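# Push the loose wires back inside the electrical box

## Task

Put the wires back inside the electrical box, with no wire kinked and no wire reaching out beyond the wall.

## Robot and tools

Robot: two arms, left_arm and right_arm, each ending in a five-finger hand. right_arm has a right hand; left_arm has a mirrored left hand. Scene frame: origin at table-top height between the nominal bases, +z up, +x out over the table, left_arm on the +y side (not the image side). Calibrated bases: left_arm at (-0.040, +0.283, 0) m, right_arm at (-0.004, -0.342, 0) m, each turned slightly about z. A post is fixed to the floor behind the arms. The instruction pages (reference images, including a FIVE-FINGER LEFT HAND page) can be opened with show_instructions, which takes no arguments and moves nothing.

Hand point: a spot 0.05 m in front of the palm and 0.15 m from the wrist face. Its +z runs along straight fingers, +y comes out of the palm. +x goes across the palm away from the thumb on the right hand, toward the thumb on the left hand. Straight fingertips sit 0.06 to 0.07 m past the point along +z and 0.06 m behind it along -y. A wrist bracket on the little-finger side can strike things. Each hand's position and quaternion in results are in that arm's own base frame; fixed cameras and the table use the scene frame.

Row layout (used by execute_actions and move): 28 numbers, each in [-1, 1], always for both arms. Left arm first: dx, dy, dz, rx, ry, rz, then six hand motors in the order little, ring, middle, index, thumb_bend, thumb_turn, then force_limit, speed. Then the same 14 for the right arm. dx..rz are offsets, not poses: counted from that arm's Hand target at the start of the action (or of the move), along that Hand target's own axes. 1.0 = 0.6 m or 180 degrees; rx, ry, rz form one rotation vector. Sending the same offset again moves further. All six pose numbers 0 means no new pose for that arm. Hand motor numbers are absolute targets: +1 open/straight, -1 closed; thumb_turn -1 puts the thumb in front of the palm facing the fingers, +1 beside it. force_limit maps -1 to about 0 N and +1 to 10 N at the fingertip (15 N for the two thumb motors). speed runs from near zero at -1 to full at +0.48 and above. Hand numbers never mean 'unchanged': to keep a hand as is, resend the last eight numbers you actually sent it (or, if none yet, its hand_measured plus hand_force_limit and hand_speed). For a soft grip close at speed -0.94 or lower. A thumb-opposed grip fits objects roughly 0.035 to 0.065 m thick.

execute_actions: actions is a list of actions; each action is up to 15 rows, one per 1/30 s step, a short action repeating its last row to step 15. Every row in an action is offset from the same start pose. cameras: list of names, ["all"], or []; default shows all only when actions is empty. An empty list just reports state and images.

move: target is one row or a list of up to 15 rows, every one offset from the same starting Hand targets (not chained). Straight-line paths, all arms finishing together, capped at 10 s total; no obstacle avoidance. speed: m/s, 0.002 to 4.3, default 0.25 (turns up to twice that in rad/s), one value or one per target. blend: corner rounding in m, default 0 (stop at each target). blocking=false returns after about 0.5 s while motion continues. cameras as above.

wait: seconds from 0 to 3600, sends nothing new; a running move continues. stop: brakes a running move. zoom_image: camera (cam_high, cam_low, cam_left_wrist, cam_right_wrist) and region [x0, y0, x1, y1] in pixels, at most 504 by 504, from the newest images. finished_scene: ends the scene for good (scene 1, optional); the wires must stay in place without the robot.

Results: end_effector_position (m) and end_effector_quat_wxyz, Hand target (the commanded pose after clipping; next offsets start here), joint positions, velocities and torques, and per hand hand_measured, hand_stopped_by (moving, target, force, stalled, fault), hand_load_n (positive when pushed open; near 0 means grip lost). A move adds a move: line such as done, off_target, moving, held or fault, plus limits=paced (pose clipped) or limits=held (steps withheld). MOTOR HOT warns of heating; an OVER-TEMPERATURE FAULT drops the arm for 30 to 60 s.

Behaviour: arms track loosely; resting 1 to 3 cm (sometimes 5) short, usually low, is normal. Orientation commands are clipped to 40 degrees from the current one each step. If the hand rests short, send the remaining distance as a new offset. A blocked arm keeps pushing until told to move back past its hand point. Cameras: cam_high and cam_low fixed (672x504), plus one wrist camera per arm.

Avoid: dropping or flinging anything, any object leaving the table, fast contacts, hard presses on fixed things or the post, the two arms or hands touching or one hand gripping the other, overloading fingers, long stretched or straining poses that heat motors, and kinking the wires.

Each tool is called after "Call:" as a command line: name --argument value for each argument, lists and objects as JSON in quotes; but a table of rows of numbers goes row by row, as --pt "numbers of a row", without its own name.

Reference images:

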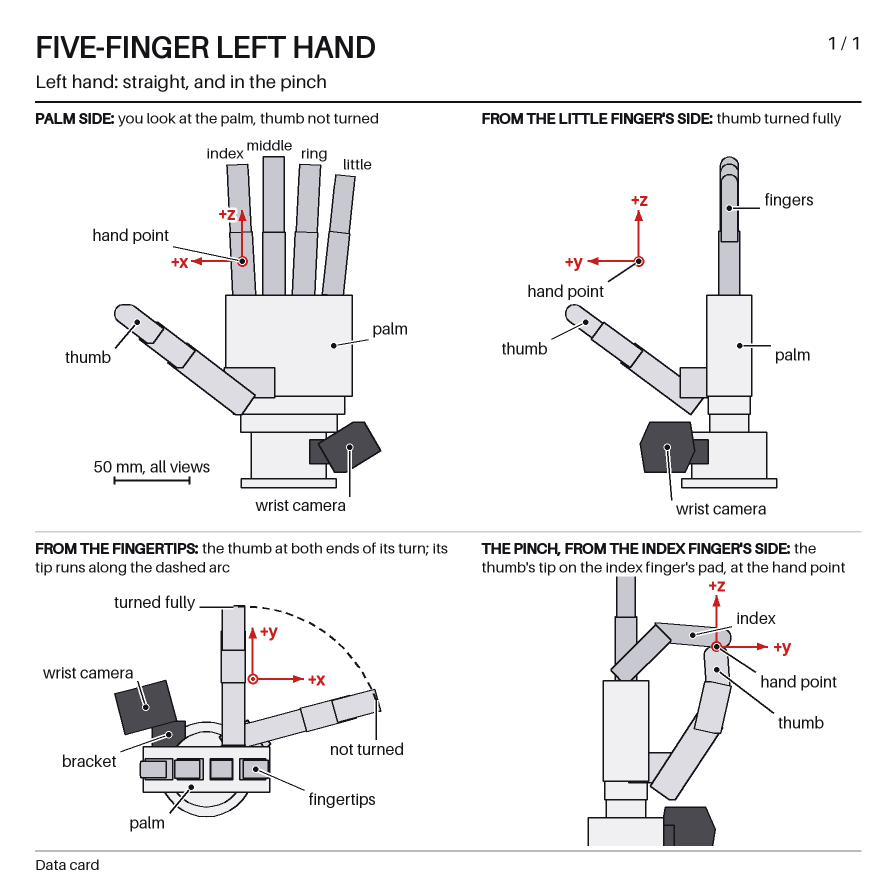

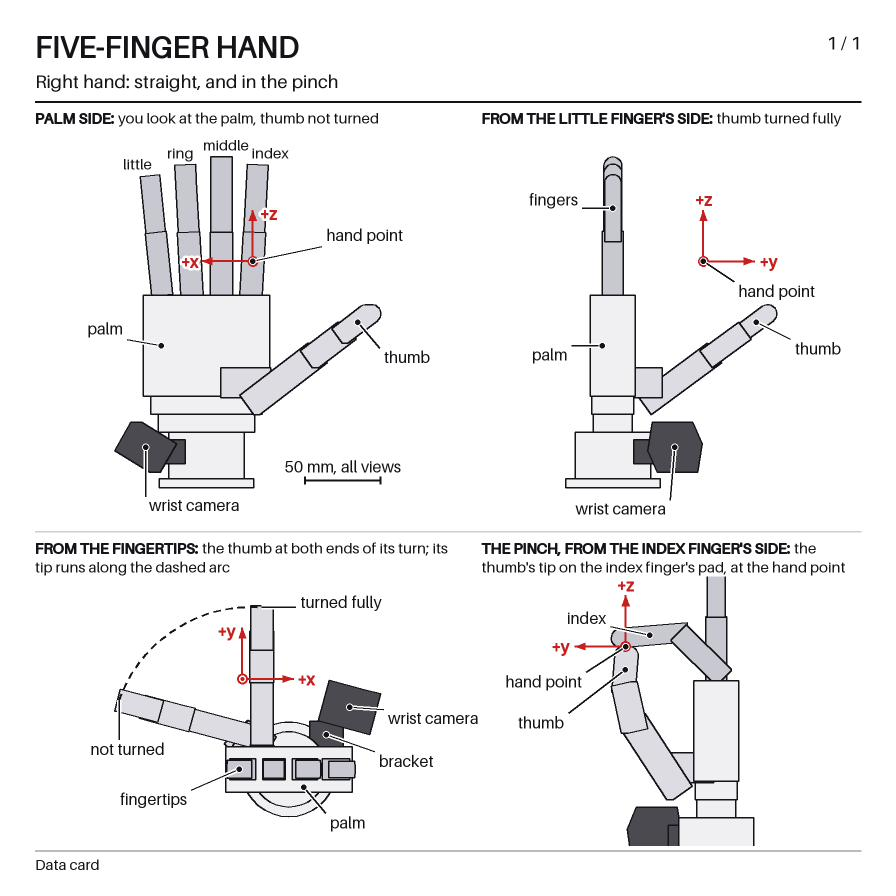

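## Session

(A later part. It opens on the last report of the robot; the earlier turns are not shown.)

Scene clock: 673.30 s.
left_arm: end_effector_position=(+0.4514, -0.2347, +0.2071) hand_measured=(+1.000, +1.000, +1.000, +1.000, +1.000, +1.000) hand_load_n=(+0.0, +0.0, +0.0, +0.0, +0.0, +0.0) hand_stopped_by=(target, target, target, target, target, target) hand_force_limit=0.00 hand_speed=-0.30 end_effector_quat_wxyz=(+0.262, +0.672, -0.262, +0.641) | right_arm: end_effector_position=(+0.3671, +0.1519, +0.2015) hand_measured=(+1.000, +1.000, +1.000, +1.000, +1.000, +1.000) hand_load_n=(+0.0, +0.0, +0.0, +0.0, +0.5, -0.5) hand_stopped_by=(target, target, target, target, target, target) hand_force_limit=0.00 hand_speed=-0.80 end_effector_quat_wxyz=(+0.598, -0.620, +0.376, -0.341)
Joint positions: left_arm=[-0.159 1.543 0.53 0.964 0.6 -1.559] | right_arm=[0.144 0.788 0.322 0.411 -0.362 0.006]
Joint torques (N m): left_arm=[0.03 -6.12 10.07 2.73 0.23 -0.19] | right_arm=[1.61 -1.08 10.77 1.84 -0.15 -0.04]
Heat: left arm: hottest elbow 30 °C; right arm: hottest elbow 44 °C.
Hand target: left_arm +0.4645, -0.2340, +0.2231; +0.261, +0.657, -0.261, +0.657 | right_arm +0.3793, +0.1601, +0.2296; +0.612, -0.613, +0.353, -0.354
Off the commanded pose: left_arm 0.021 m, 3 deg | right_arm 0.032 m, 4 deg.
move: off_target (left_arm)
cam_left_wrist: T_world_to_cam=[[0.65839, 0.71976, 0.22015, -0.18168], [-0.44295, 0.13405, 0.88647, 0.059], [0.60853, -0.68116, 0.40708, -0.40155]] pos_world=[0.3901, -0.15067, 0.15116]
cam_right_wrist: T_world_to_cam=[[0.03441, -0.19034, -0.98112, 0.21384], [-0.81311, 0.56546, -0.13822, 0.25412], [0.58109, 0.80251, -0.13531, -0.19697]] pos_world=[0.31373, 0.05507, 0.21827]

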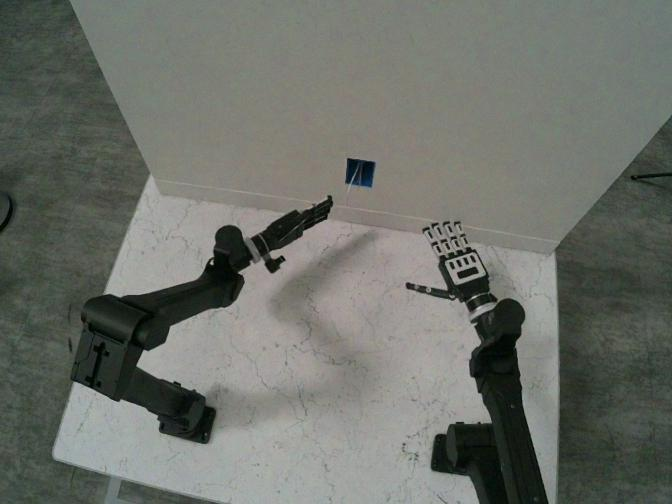

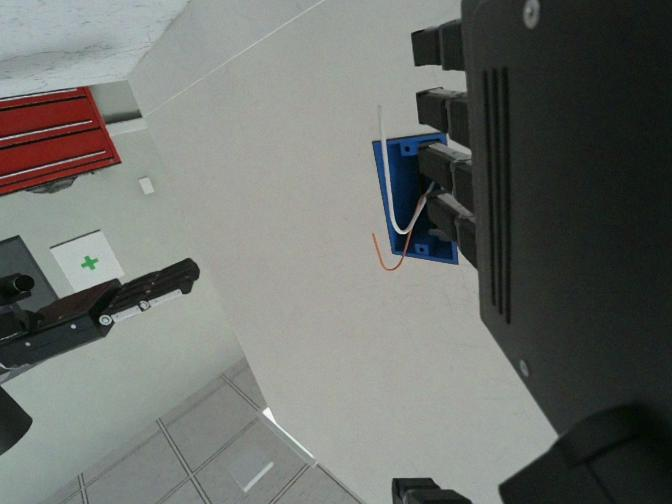

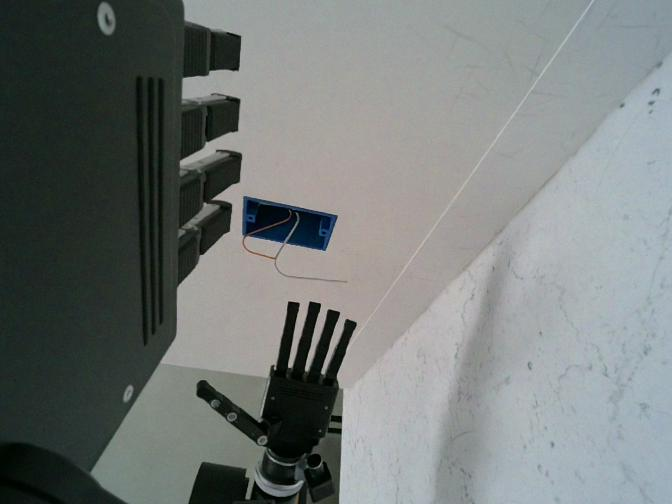

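Call:
move --target '[0.0067,-0.002,0.085,0,0,0,1,1,1,1,1,1,0,-0.3,0,0,0,0,0,0,1,1,1,1,1,1,0,-0.8]' --speed 0.08 --cameras '["cam_high","cam_left_wrist","cam_right_wrist"]'

Call:
zoom_image --camera "cam_high" --region '[300, 150, 380, 230]'

Call:
zoom_image --camera "cam_right_wrist" --region '[200, 180, 360, 340]'

Call:
zoom_image --camera "cam_left_wrist" --region '[340, 100, 480, 280]'

Scene clock: 682.47 s.
left_arm: end_effector_position=(+0.4904, -0.2623, +0.2149) hand_measured=(+1.000, +1.000, +1.000, +1.000, +1.000, +1.000) hand_load_n=(+0.0, +0.0, +0.0, +0.0, +0.0, +0.0) hand_stopped_by=(target, target, target, target, target, target) hand_force_limit=0.00 hand_speed=-0.30 end_effector_quat_wxyz=(+0.258, +0.664, -0.263, +0.650) | right_arm: end_effector_position=(+0.3671, +0.1519, +0.2015) hand_measured=(+1.000, +1.000, +1.000, +1.000, +1.000, +1.000) hand_load_n=(+0.0, +0.0, +0.0, +0.0, +0.0, -0.5) hand_stopped_by=(target, target, target, target, target, target) hand_force_limit=0.00 hand_speed=-0.80 end_effector_quat_wxyz=(+0.598, -0.620, +0.376, -0.341)
Joint positions: left_arm=[-0.214 1.622 0.651 0.947 0.54 -1.56] | right_arm=[0.144 0.788 0.322 0.411 -0.362 0.006]
Joint torques (N m): left_arm=[-1.2 -7.82 10.61 1.65 -0.14 -0.19] | right_arm=[1.55 -1.03 10.77 1.83 -0.16 -0.04]
Heat: left arm: hottest elbow 30 °C; right arm: hottest elbow 44 °C.
Hand target: left_arm +0.5024, -0.2681, +0.2270; +0.261, +0.657, -0.261, +0.657 | right_arm +0.3793, +0.1601, +0.2296; +0.612, -0.613, +0.353, -0.354
Off the commanded pose: left_arm 0.018 m, 1 deg | right_arm 0.032 m, 4 deg.
move: off_target (left_arm)
cam_left_wrist: T_world_to_cam=[[0.64905, 0.72394, 0.23376, -0.18643], [-0.46499, 0.13434, 0.87506, 0.08635], [0.60209, -0.67666, 0.42382, -0.44652]] pos_world=[0.43, -0.17877, 0.15726]
cam_right_wrist: T_world_to_cam=[[0.03441, -0.19034, -0.98112, 0.21384], [-0.81311, 0.56546, -0.13822, 0.25412], [0.58109, 0.80251, -0.13531, -0.19697]] pos_world=[0.31373, 0.05507, 0.21827]

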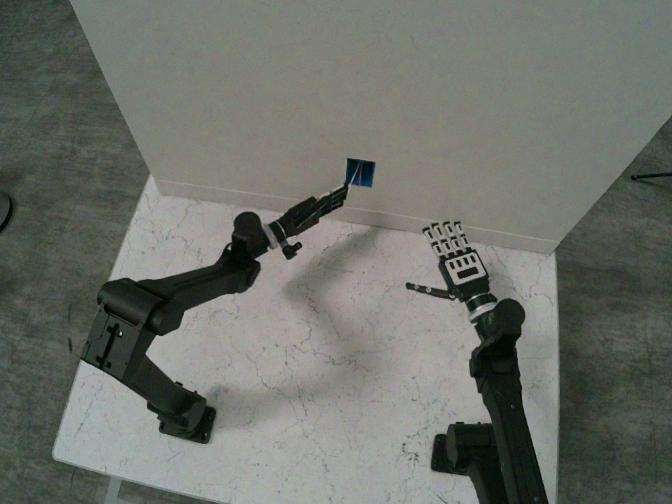

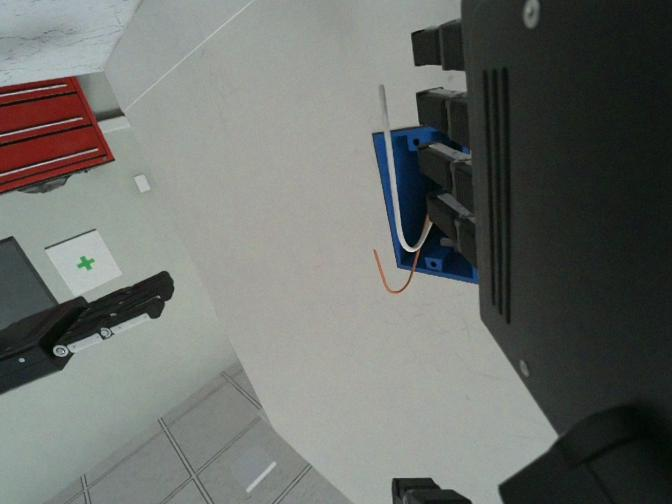

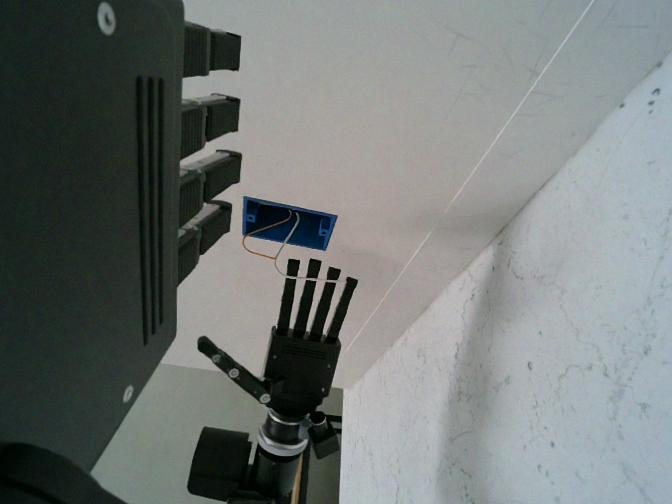

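Scaled by 6.300 from the camera's image (finer frame: 960x720).

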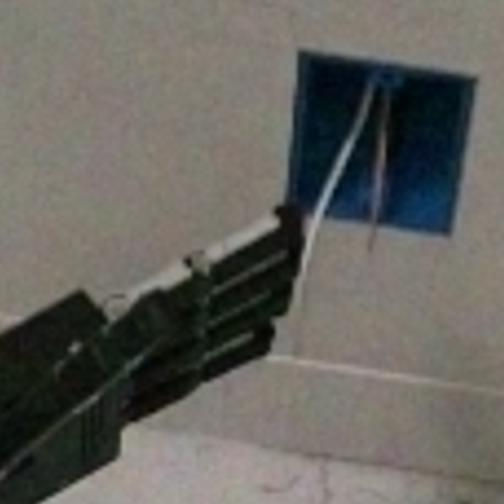

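Scaled by 3.150 from the camera's image (finer frame: 960x720).

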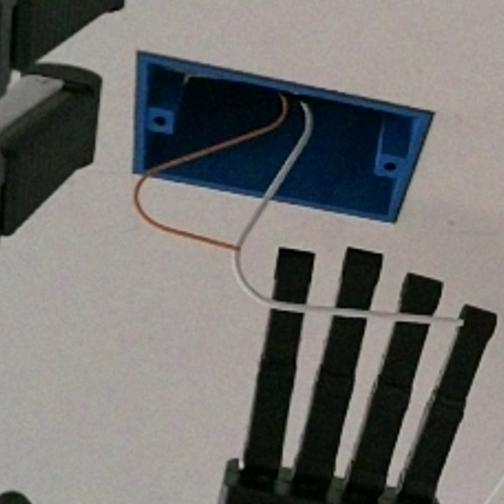

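Scaled by 2.800 from the camera's image (finer frame: 960x720).

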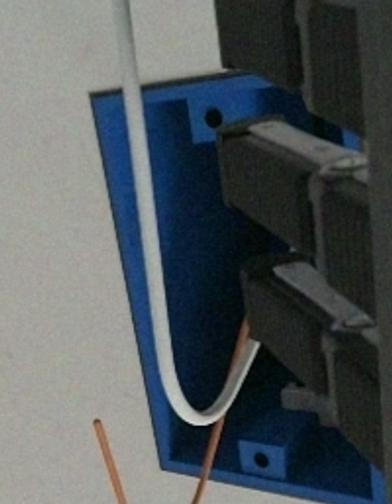

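Call:
move --target '[-0.012,-0.001,0.055,0,0,0,1,1,1,1,1,1,0,-0.3,0,0,0,0,0,0,1,1,1,1,1,1,0,-0.8]' --speed 0.06 --cameras '["cam_high","cam_left_wrist","cam_right_wrist"]'

Call:
zoom_image --camera "cam_high" --region '[300, 150, 380, 230]'

Call:
zoom_image --camera "cam_right_wrist" --region '[200, 180, 360, 340]'

Call:
zoom_image --camera "cam_left_wrist" --region '[340, 100, 480, 280]'

Scene clock: 691.17 s.
left_arm: end_effector_position=(+0.5126, -0.2821, +0.2077) hand_measured=(+1.000, +1.000, +1.000, +1.000, +1.000, +1.000) hand_load_n=(+0.0, +0.5, -1.0, +0.0, +0.0, +0.0) hand_stopped_by=(target, target, target, target, target, target) hand_force_limit=0.00 hand_speed=-0.30 end_effector_quat_wxyz=(+0.258, +0.665, -0.263, +0.650) | right_arm: end_effector_position=(+0.3671, +0.1519, +0.2015) hand_measured=(+1.000, +1.000, +1.000, +1.000, +1.000, +1.000) hand_load_n=(+0.0, +0.0, +0.0, +0.0, +0.0, +0.0) hand_stopped_by=(target, target, target, target, target, target) hand_force_limit=0.00 hand_speed=-0.80 end_effector_quat_wxyz=(+0.598, -0.620, +0.376, -0.341)
Joint positions: left_arm=[-0.248 1.692 0.721 0.945 0.506 -1.56] | right_arm=[0.144 0.788 0.322 0.411 -0.362 0.006]
Joint torques (N m): left_arm=[-1.44 -8.47 11.22 1.5 -0.25 -0.19] | right_arm=[1.55 -1.14 10.76 1.83 -0.15 -0.04]
Heat: left arm: hottest elbow 30 °C; right arm: hottest elbow 44 °C.
Hand target: left_arm +0.5268, -0.2904, +0.2198; +0.261, +0.657, -0.261, +0.657 | right_arm +0.3793, +0.1601, +0.2296; +0.612, -0.613, +0.353, -0.354
Off the commanded pose: left_arm 0.020 m, 1 deg | right_arm 0.032 m, 4 deg.
move: off_target (left_arm)
cam_left_wrist: T_world_to_cam=[[0.64916, 0.72371, 0.23419, -0.18508], [-0.46453, 0.13339, 0.87545, 0.10508], [0.60233, -0.67709, 0.42278, -0.47024]] pos_world=[0.4522, -0.19847, 0.15016]
cam_right_wrist: T_world_to_cam=[[0.03441, -0.19034, -0.98112, 0.21384], [-0.81311, 0.56546, -0.13822, 0.25412], [0.58109, 0.80251, -0.13531, -0.19697]] pos_world=[0.31373, 0.05507, 0.21827]

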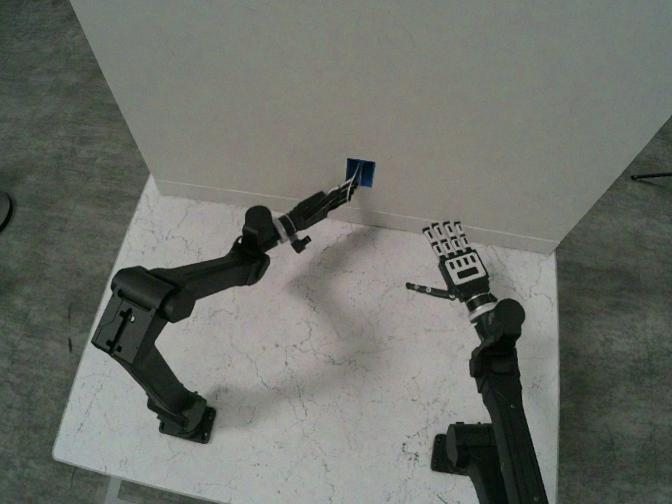

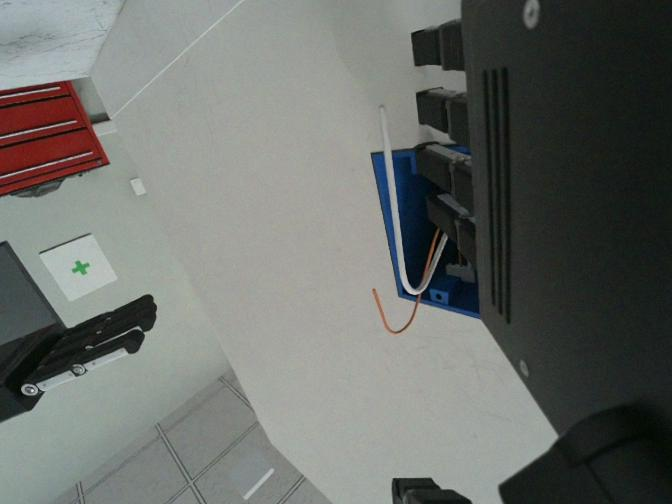

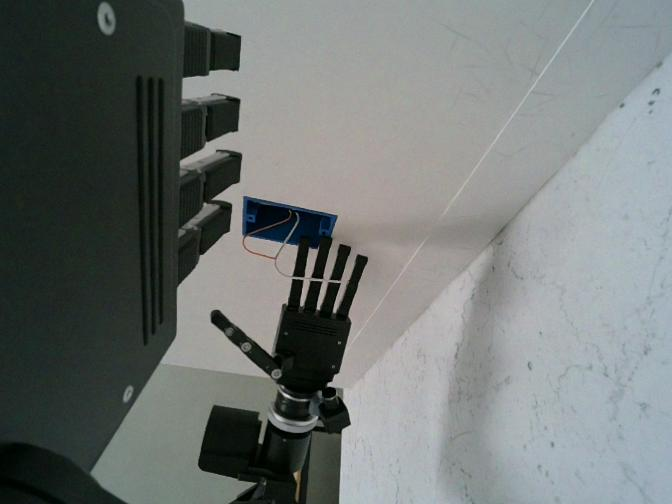

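Scaled by 6.300 from the camera's image (finer frame: 960x720).

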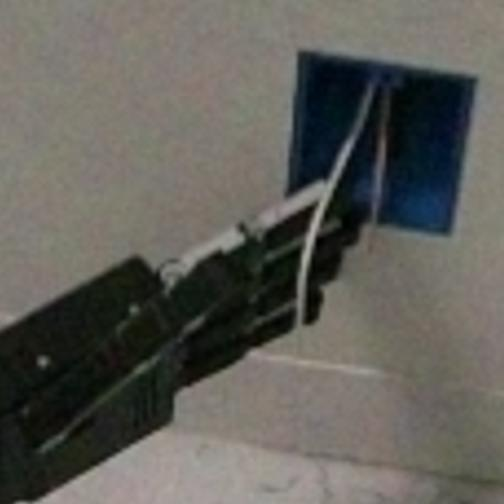

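Scaled by 3.150 from the camera's image (finer frame: 960x720).

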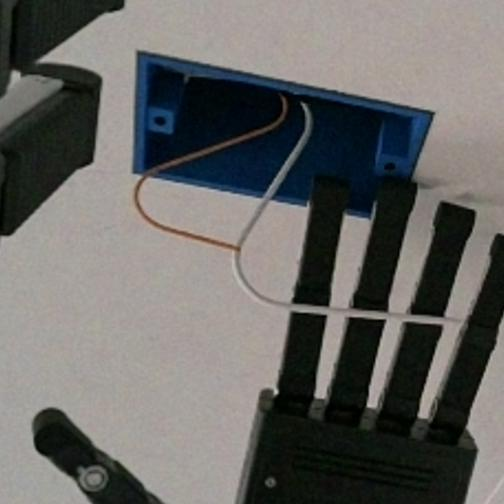

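Scaled by 2.800 from the camera's image (finer frame: 960x720).

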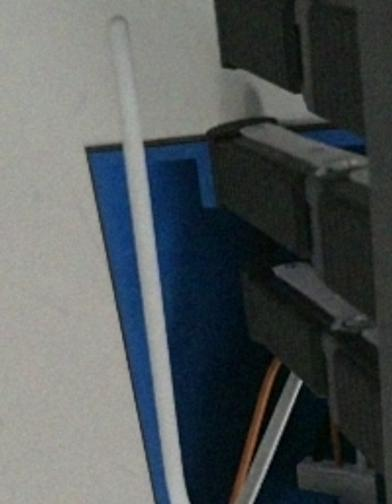

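Call:
move --target '[0.037,0,-0.005,0,0,0,1,1,1,1,1,1,0,-0.3,0,0,0,0,0,0,1,1,1,1,1,1,0,-0.8]' --speed 0.05 --cameras '["cam_high","cam_left_wrist","cam_right_wrist"]'

Call:
zoom_image --camera "cam_high" --region '[300, 150, 380, 230]'

Call:
zoom_image --camera "cam_right_wrist" --region '[200, 180, 360, 340]'

Call:
zoom_image --camera "cam_left_wrist" --region '[340, 100, 480, 280]'

Scene clock: 703.53 s.
left_arm: end_effector_position=(+0.5134, -0.2823, +0.2110) hand_measured=(+1.000, +1.000, +1.000, +1.000, +1.000, +1.000) hand_load_n=(+0.0, +0.0, -0.5, +0.0, +0.0, +0.0) hand_stopped_by=(target, target, target, target, target, target) hand_force_limit=0.00 hand_speed=-0.30 end_effector_quat_wxyz=(+0.259, +0.676, -0.261, +0.639) | right_arm: end_effector_position=(+0.3671, +0.1519, +0.2015) hand_measured=(+1.000, +1.000, +1.000, +1.000, +1.000, +1.000) hand_load_n=(+0.0, +0.0, +0.0, +0.0, +0.0, +0.0) hand_stopped_by=(target, target, target, target, target, target) hand_force_limit=0.00 hand_speed=-0.80 end_effector_quat_wxyz=(+0.598, -0.620, +0.376, -0.341)
Joint positions: left_arm=[-0.248 1.664 0.727 0.88 0.506 -1.56] | right_arm=[0.144 0.788 0.322 0.411 -0.362 0.006]
Joint torques (N m): left_arm=[-1.14 -10.75 11.37 1.61 -0.09 -0.19] | right_arm=[1.49 -0.97 10.73 1.85 -0.16 -0.04]
Heat: left arm: hottest elbow 31 °C; right arm: hottest elbow 44 °C.
Hand target: left_arm +0.5246, -0.2883, +0.2420; +0.261, +0.657, -0.261, +0.657 | right_arm +0.3793, +0.1601, +0.2296; +0.612, -0.613, +0.353, -0.354
Off the commanded pose: left_arm 0.033 m, 3 deg | right_arm 0.032 m, 4 deg.
move: off_target (left_arm)
cam_left_wrist: T_world_to_cam=[[0.6563, 0.72189, 0.21942, -0.18723], [-0.43677, 0.12638, 0.89065, 0.0831], [0.61522, -0.68037, 0.39824, -0.47463]] pos_world=[0.45118, -0.19826, 0.15608]
cam_right_wrist: T_world_to_cam=[[0.03441, -0.19034, -0.98112, 0.21384], [-0.81311, 0.56546, -0.13822, 0.25412], [0.58109, 0.80251, -0.13531, -0.19697]] pos_world=[0.31373, 0.05507, 0.21827]

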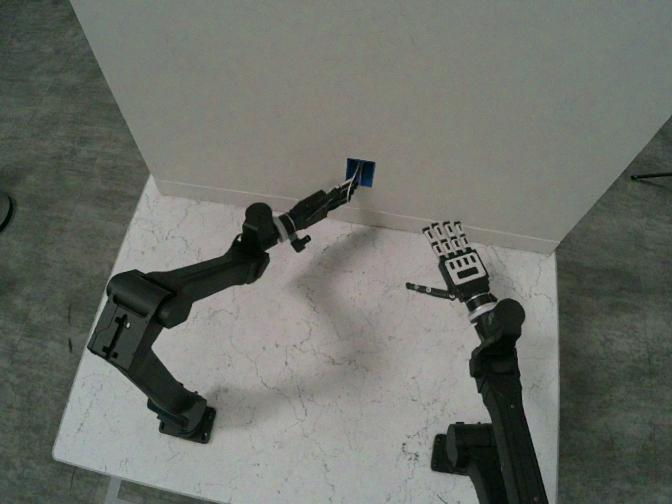

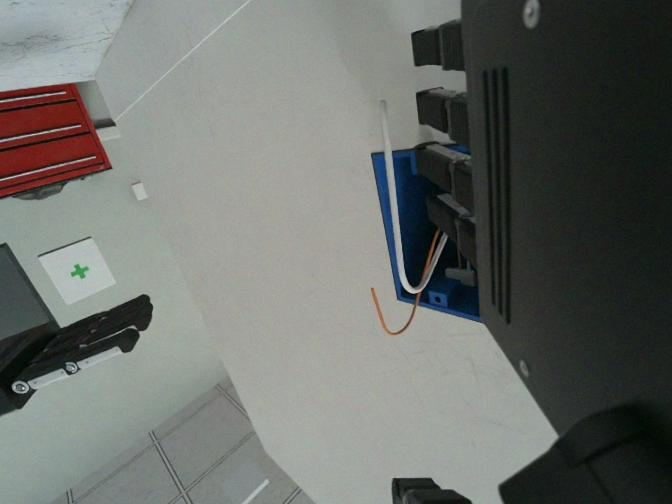

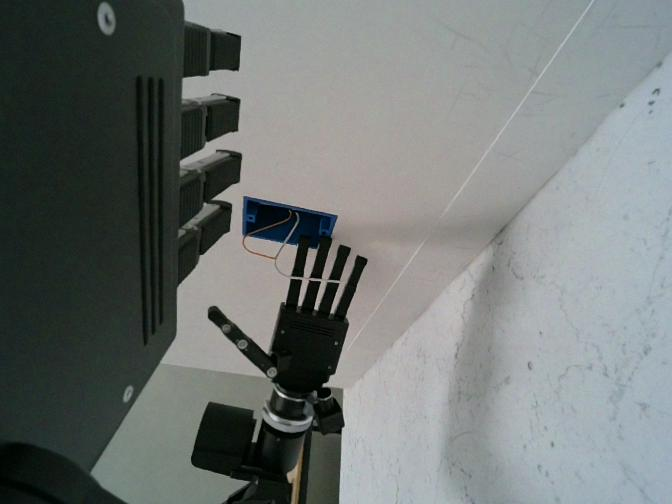

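Scaled by 6.300 from the camera's image (finer frame: 960x720).

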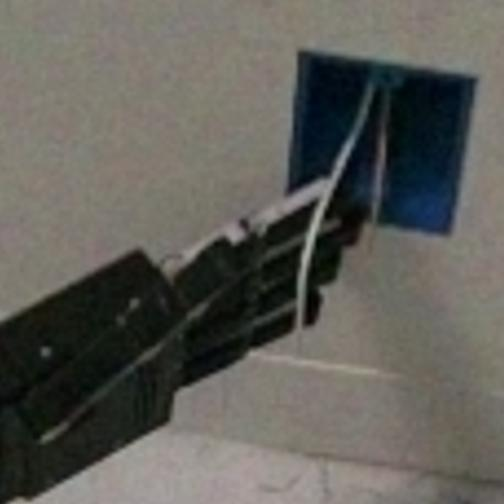

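Scaled by 3.150 from the camera's image (finer frame: 960x720).

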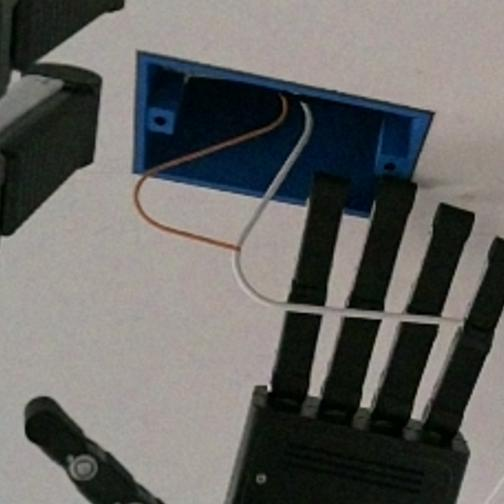

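Scaled by 2.800 from the camera's image (finer frame: 960x720).

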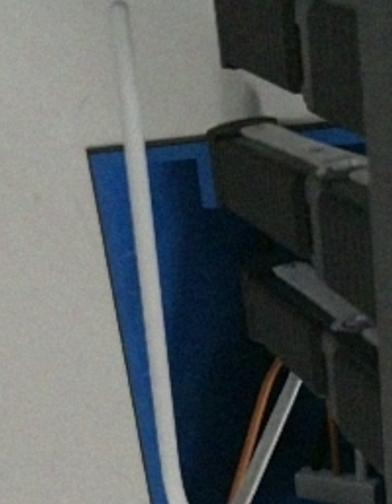

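Call:
move --target '[0.025,0,-0.005,0,0,0,1,1,1,1,1,1,0,-0.3,0,0,0,0,0,0,1,1,1,1,1,1,0,-0.8]' --speed 0.05 --cameras '["cam_left_wrist","cam_right_wrist"]'

Call:
zoom_image --camera "cam_right_wrist" --region '[200, 180, 360, 340]'

Call:
zoom_image --camera "cam_left_wrist" --region '[340, 100, 480, 280]'

Scene clock: 708.27 s.
left_arm: end_effector_position=(+0.5123, -0.2820, +0.2230) hand_measured=(+1.000, +1.000, +1.000, +1.000, +1.000, +1.000) hand_load_n=(+0.0, +0.0, -0.5, +0.0, -0.5, +0.0) hand_stopped_by=(target, target, target, target, target, target) hand_force_limit=0.00 hand_speed=-0.30 end_effector_quat_wxyz=(+0.260, +0.678, -0.261, +0.636) | right_arm: end_effector_position=(+0.3671, +0.1519, +0.2015) hand_measured=(+1.000, +1.000, +1.000, +1.000, +1.000, +1.000) hand_load_n=(-0.5, +0.0, +0.0, -0.5, +0.0, +0.0) hand_stopped_by=(target, target, target, target, target, target) hand_force_limit=0.00 hand_speed=-0.80 end_effector_quat_wxyz=(+0.598, -0.620, +0.376, -0.341)
Joint positions: left_arm=[-0.248 1.626 0.731 0.83 0.506 -1.56] | right_arm=[0.144 0.788 0.322 0.411 -0.362 0.006]
Joint torques (N m): left_arm=[-0.85 -10.81 11.56 1.74 0.06 -0.19] | right_arm=[1.67 -1.08 10.76 1.84 -0.15 -0.03]
Heat: left arm: hottest elbow 31 °C; right arm: hottest elbow 44 °C.
Hand target: left_arm +0.5224, -0.2863, +0.2571; +0.261, +0.657, -0.261, +0.657 | right_arm +0.3793, +0.1601, +0.2296; +0.612, -0.613, +0.353, -0.354
Off the commanded pose: left_arm 0.036 m, 4 deg | right_arm 0.032 m, 4 deg.
move: off_target (left_arm)
cam_left_wrist: T_world_to_cam=[[0.65787, 0.72155, 0.2158, -0.18944], [-0.43028, 0.12493, 0.89401, 0.06749], [0.61811, -0.68099, 0.39266, -0.47889]] pos_world=[0.44967, -0.19786, 0.16859]
cam_right_wrist: T_world_to_cam=[[0.03441, -0.19034, -0.98112, 0.21384], [-0.81311, 0.56546, -0.13822, 0.25412], [0.58109, 0.80251, -0.13531, -0.19697]] pos_world=[0.31373, 0.05507, 0.21827]

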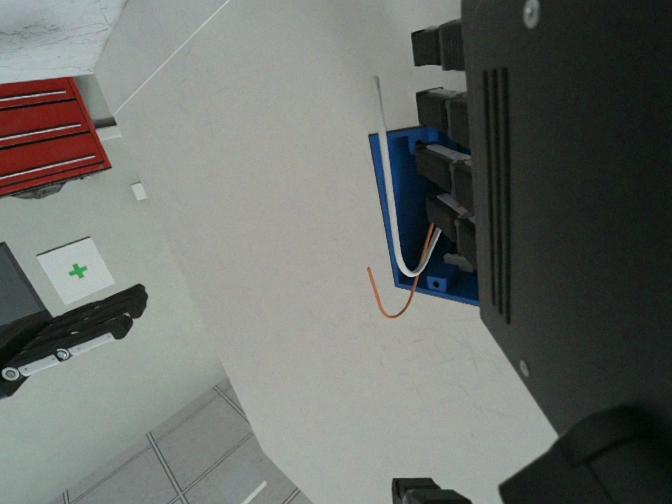

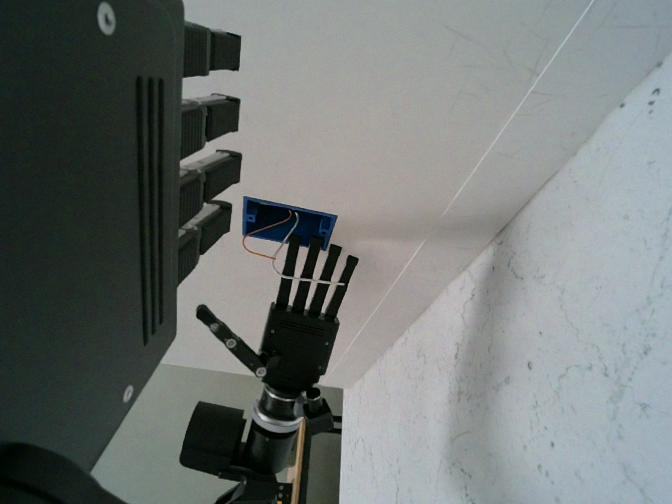

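Scaled by 3.150 from the camera's image (finer frame: 960x720).

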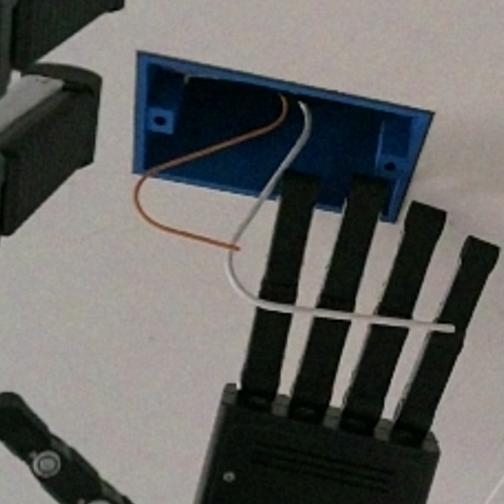

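Scaled by 2.800 from the camera's image (finer frame: 960x720).

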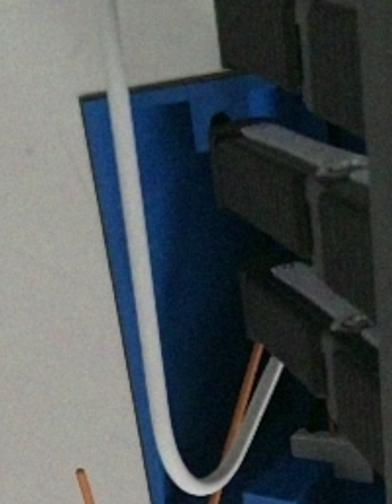

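Call:
move --target '[0.04,0,-0.003,0,0,0,1,1,1,1,1,1,0,-0.3,0,0,0,0,0,0,1,1,1,1,1,1,0,-0.8]' --speed 0.05 --cameras '["cam_left_wrist","cam_right_wrist"]'

Call:
zoom_image --camera "cam_right_wrist" --region '[200, 180, 360, 340]'

Call:
zoom_image --camera "cam_left_wrist" --region '[340, 100, 480, 280]'

Scene clock: 713.43 s.
left_arm: end_effector_position=(+0.5085, -0.2810, +0.2334) hand_measured=(+1.000, +1.000, +1.000, +1.000, +1.000, +1.000) hand_load_n=(+0.0, +0.0, +0.0, -0.5, +0.0, +0.0) hand_stopped_by=(target, target, target, target, target, target) hand_force_limit=0.00 hand_speed=-0.30 end_effector_quat_wxyz=(+0.261, +0.688, -0.259, +0.626) | right_arm: end_effector_position=(+0.3671, +0.1519, +0.2015) hand_measured=(+1.000, +1.000, +1.000, +1.000, +1.000, +1.000) hand_load_n=(+0.0, +0.0, +0.0, +0.0, +0.0, +0.0) hand_stopped_by=(target, target, target, target, target, target) hand_force_limit=0.00 hand_speed=-0.80 end_effector_quat_wxyz=(+0.598, -0.620, +0.376, -0.341)
Joint positions: left_arm=[-0.248 1.576 0.731 0.751 0.506 -1.56] | right_arm=[0.144 0.788 0.322 0.411 -0.362 0.006]
Joint torques (N m): left_arm=[-0.62 -11.16 13.12 2.02 0.17 -0.19] | right_arm=[1.61 -1.03 10.76 1.81 -0.15 -0.04]
Heat: left arm: hottest elbow 32 °C; right arm: hottest elbow 45 °C.
Hand target: left_arm +0.5211, -0.2850, +0.2812; +0.261, +0.657, -0.261, +0.658 | right_arm +0.3793, +0.1601, +0.2296; +0.612, -0.613, +0.353, -0.354
Off the commanded pose: left_arm 0.050 m, 5 deg | right_arm 0.032 m, 4 deg.
move: off_target (left_arm)
cam_left_wrist: T_world_to_cam=[[0.66358, 0.72014, 0.20262, -0.19014], [-0.40564, 0.11879, 0.90628, 0.03924], [0.62858, -0.68358, 0.37095, -0.48103]] pos_world=[0.44445, -0.19656, 0.1814]
cam_right_wrist: T_world_to_cam=[[0.03441, -0.19034, -0.98112, 0.21384], [-0.81311, 0.56546, -0.13822, 0.25412], [0.58109, 0.80251, -0.13531, -0.19697]] pos_world=[0.31373, 0.05507, 0.21827]

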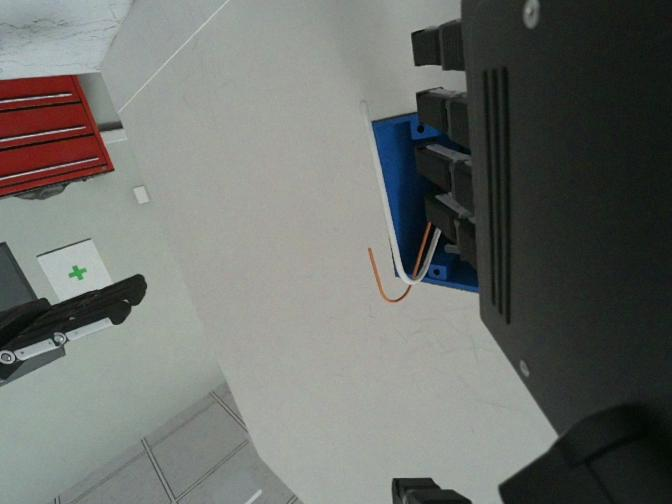

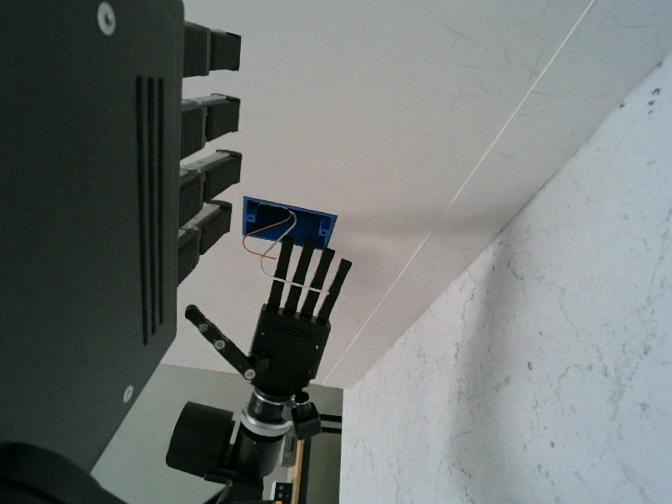

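Scaled by 3.150 from the camera's image (finer frame: 960x720).

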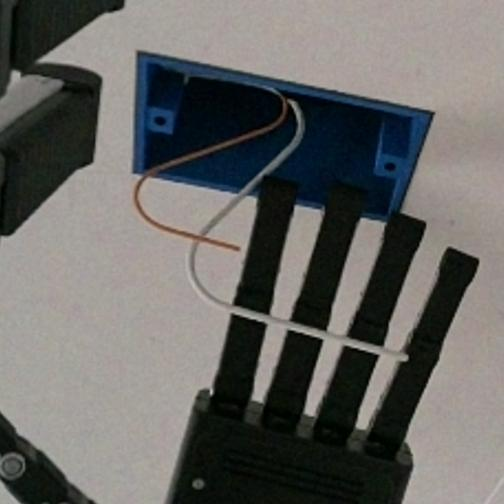

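Scaled by 2.800 from the camera's image (finer frame: 960x720).

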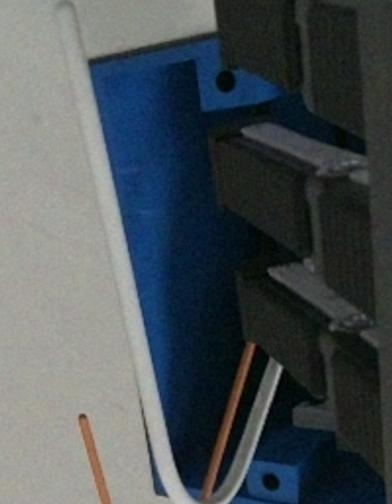

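Call:
move --target '[0.04,0,-0.003,0,0,0,1,1,1,1,1,1,0,-0.3,0,0,0,0,0,0,1,1,1,1,1,1,0,-0.8]' --speed 0.05 --cameras '["cam_left_wrist","cam_right_wrist"]'

Call:
zoom_image --camera "cam_right_wrist" --region '[200, 180, 360, 340]'

Call:
zoom_image --camera "cam_left_wrist" --region '[340, 100, 480, 280]'

Scene clock: 719.70 s.
left_arm: end_effector_position=(+0.5062, -0.2823, +0.2629) hand_measured=(+1.000, +1.000, +1.000, +1.000, +1.000, +1.000) hand_load_n=(+0.0, +0.0, +0.0, -1.0, +0.0, +0.0) hand_stopped_by=(target, target, target, target, target, target) hand_force_limit=0.00 hand_speed=-0.30 end_effector_quat_wxyz=(+0.263, +0.682, -0.263, +0.630) | right_arm: end_effector_position=(+0.3671, +0.1519, +0.2015) hand_measured=(+1.000, +1.000, +1.000, +1.000, +1.000, +1.000) hand_load_n=(+0.0, -0.5, +0.0, +0.0, +0.0, +0.0) hand_stopped_by=(target, target, target, target, target, target) hand_force_limit=0.00 hand_speed=-0.80 end_effector_quat_wxyz=(+0.598, -0.620, +0.376, -0.341)
Joint positions: left_arm=[-0.25 1.513 0.754 0.68 0.512 -1.56] | right_arm=[0.144 0.788 0.322 0.411 -0.362 0.006]
Joint torques (N m): left_arm=[-0.32 -10.17 13.72 1.83 -0.04 -0.18] | right_arm=[1.67 -1.03 10.77 1.84 -0.15 -0.03]
Heat: left arm: hottest elbow 33 °C; right arm: hottest elbow 45 °C.
Hand target: left_arm +0.5197, -0.2838, +0.3052; +0.261, +0.657, -0.261, +0.657 | right_arm +0.3793, +0.1601, +0.2296; +0.612, -0.613, +0.353, -0.354
Off the commanded pose: left_arm 0.044 m, 4 deg | right_arm 0.032 m, 4 deg.
move: off_target (left_arm)
cam_left_wrist: T_world_to_cam=[[0.66683, 0.71538, 0.20873, -0.19822], [-0.41681, 0.12585, 0.90024, 0.02108], [0.61774, -0.68731, 0.3821, -0.4899]] pos_world=[0.4436, -0.19756, 0.20959]
cam_right_wrist: T_world_to_cam=[[0.03441, -0.19034, -0.98112, 0.21384], [-0.81311, 0.56546, -0.13822, 0.25412], [0.58109, 0.80251, -0.13531, -0.19697]] pos_world=[0.31373, 0.05507, 0.21827]

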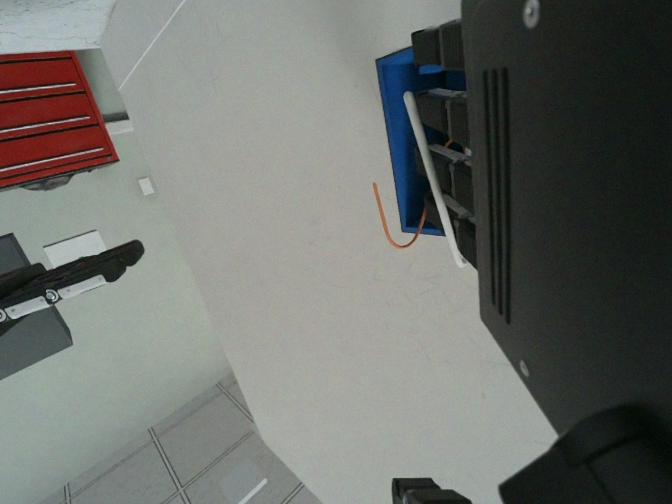

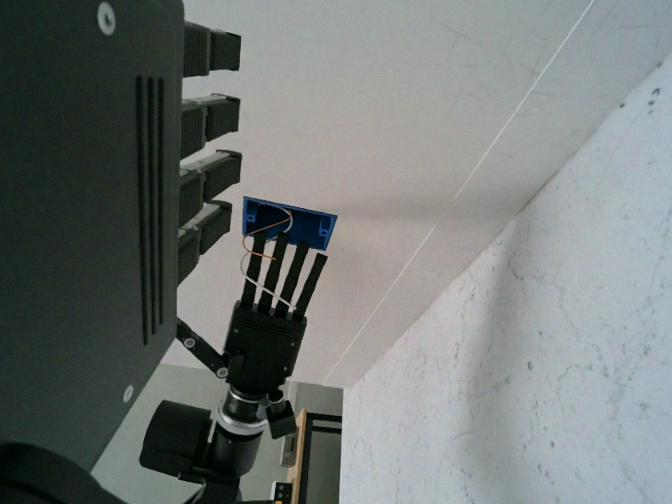

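Scaled by 3.150 from the camera's image (finer frame: 960x720).

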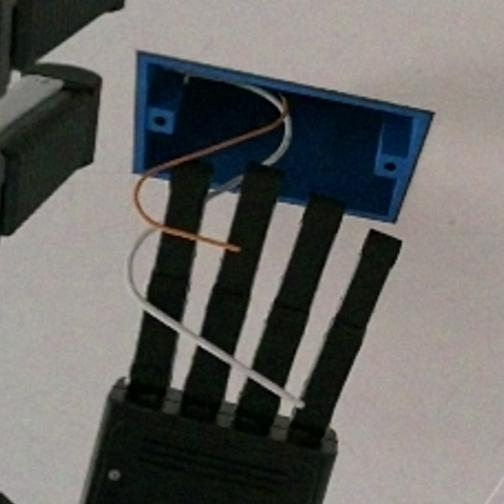

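Scaled by 2.800 from the camera's image (finer frame: 960x720).

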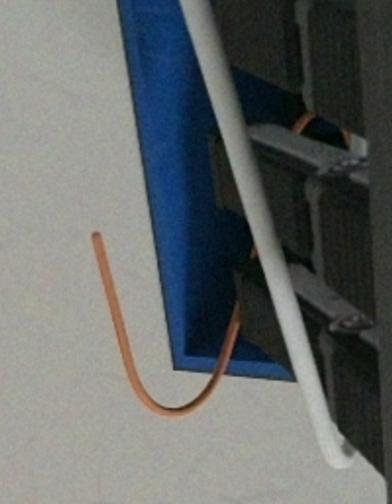

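Call:
move --target '[-0.06,0,0.0,0,0,0,1,1,1,1,1,1,0,-0.3,0,0,0,0,0,0,1,1,1,1,1,1,0,-0.8]' --speed 0.05 --cameras '["cam_left_wrist","cam_right_wrist"]'

Call:
zoom_image --camera "cam_right_wrist" --region '[200, 180, 360, 340]'

Call:
zoom_image --camera "cam_left_wrist" --region '[340, 40, 480, 280]'

Scene clock: 726.73 s.
left_arm: end_effector_position=(+0.5108, -0.2836, +0.2547) hand_measured=(+1.000, +1.000, +1.000, +1.000, +1.000, +1.000) hand_load_n=(+0.0, +0.0, +0.0, -1.0, +0.0, +0.0) hand_stopped_by=(target, target, target, target, target, target) hand_force_limit=0.00 hand_speed=-0.30 end_effector_quat_wxyz=(+0.262, +0.669, -0.265, +0.643) | right_arm: end_effector_position=(+0.3671, +0.1519, +0.2015) hand_measured=(+1.000, +1.000, +1.000, +1.000, +1.000, +1.000) hand_load_n=(+0.0, +0.0, +0.0, +0.0, +0.0, +0.0) hand_stopped_by=(target, target, target, target, target, target) hand_force_limit=0.00 hand_speed=-0.80 end_effector_quat_wxyz=(+0.598, -0.620, +0.376, -0.341)
Joint positions: left_arm=[-0.25 1.562 0.754 0.767 0.513 -1.56] | right_arm=[0.144 0.788 0.322 0.411 -0.362 0.006]
Joint torques (N m): left_arm=[-0.38 -8.23 10.63 2.82 -0.12 -0.18] | right_arm=[1.49 -1.2 10.74 1.83 -0.15 -0.03]
Heat: left arm: hottest elbow 35 °C; right arm: hottest elbow 45 °C.
Hand target: left_arm +0.5198, -0.2837, +0.2691; +0.261, +0.657, -0.261, +0.657 | right_arm +0.3793, +0.1601, +0.2296; +0.612, -0.613, +0.353, -0.354
Off the commanded pose: left_arm 0.017 m, 2 deg | right_arm 0.032 m, 4 deg.
move: off_target (left_arm)
cam_left_wrist: T_world_to_cam=[[0.65955, 0.71691, 0.22589, -0.19892], [-0.44867, 0.13437, 0.88354, 0.05342], [0.60307, -0.68409, 0.41028, -0.48926]] pos_world=[0.45022, -0.19927, 0.19847]
cam_right_wrist: T_world_to_cam=[[0.03441, -0.19034, -0.98112, 0.21384], [-0.81311, 0.56546, -0.13822, 0.25412], [0.58109, 0.80251, -0.13531, -0.19697]] pos_world=[0.31373, 0.05507, 0.21827]

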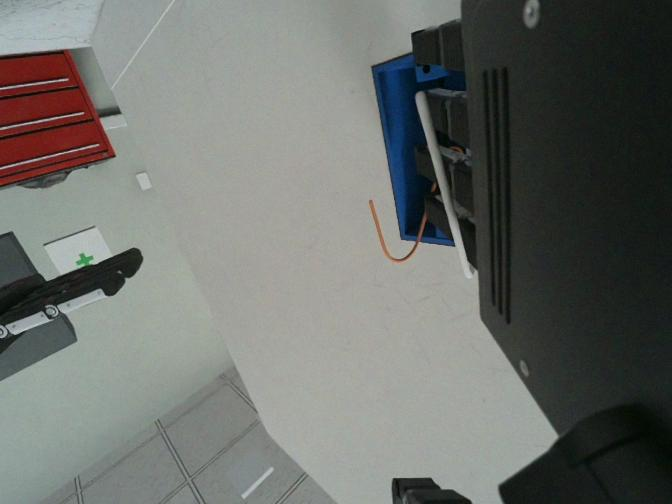

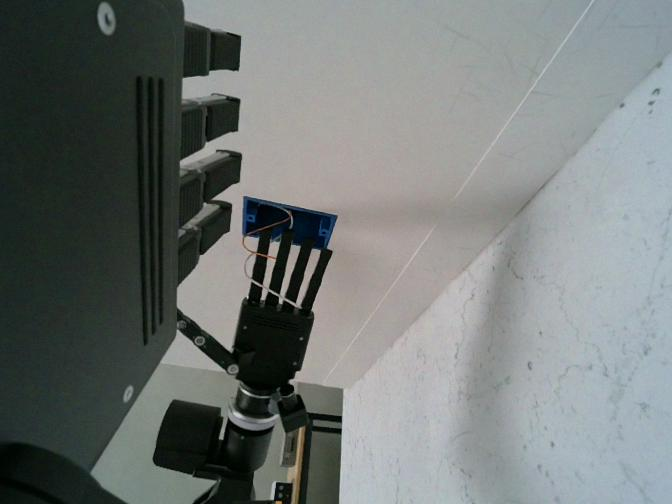

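Scaled by 3.150 from the camera's image (finer frame: 960x720).

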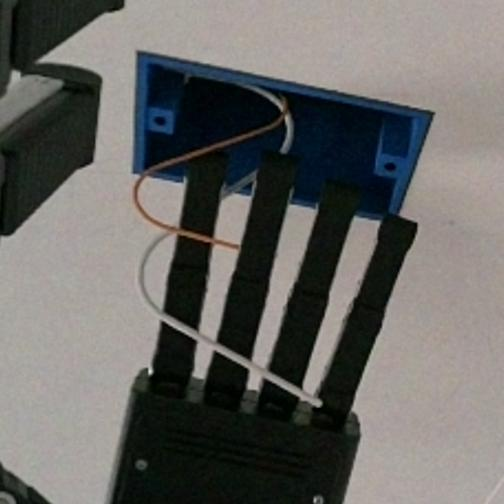

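Scaled by 2.100 from the camera's image (finer frame: 960x720).

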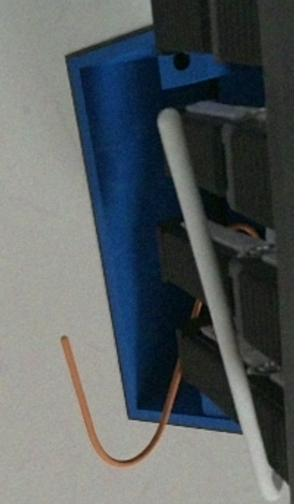

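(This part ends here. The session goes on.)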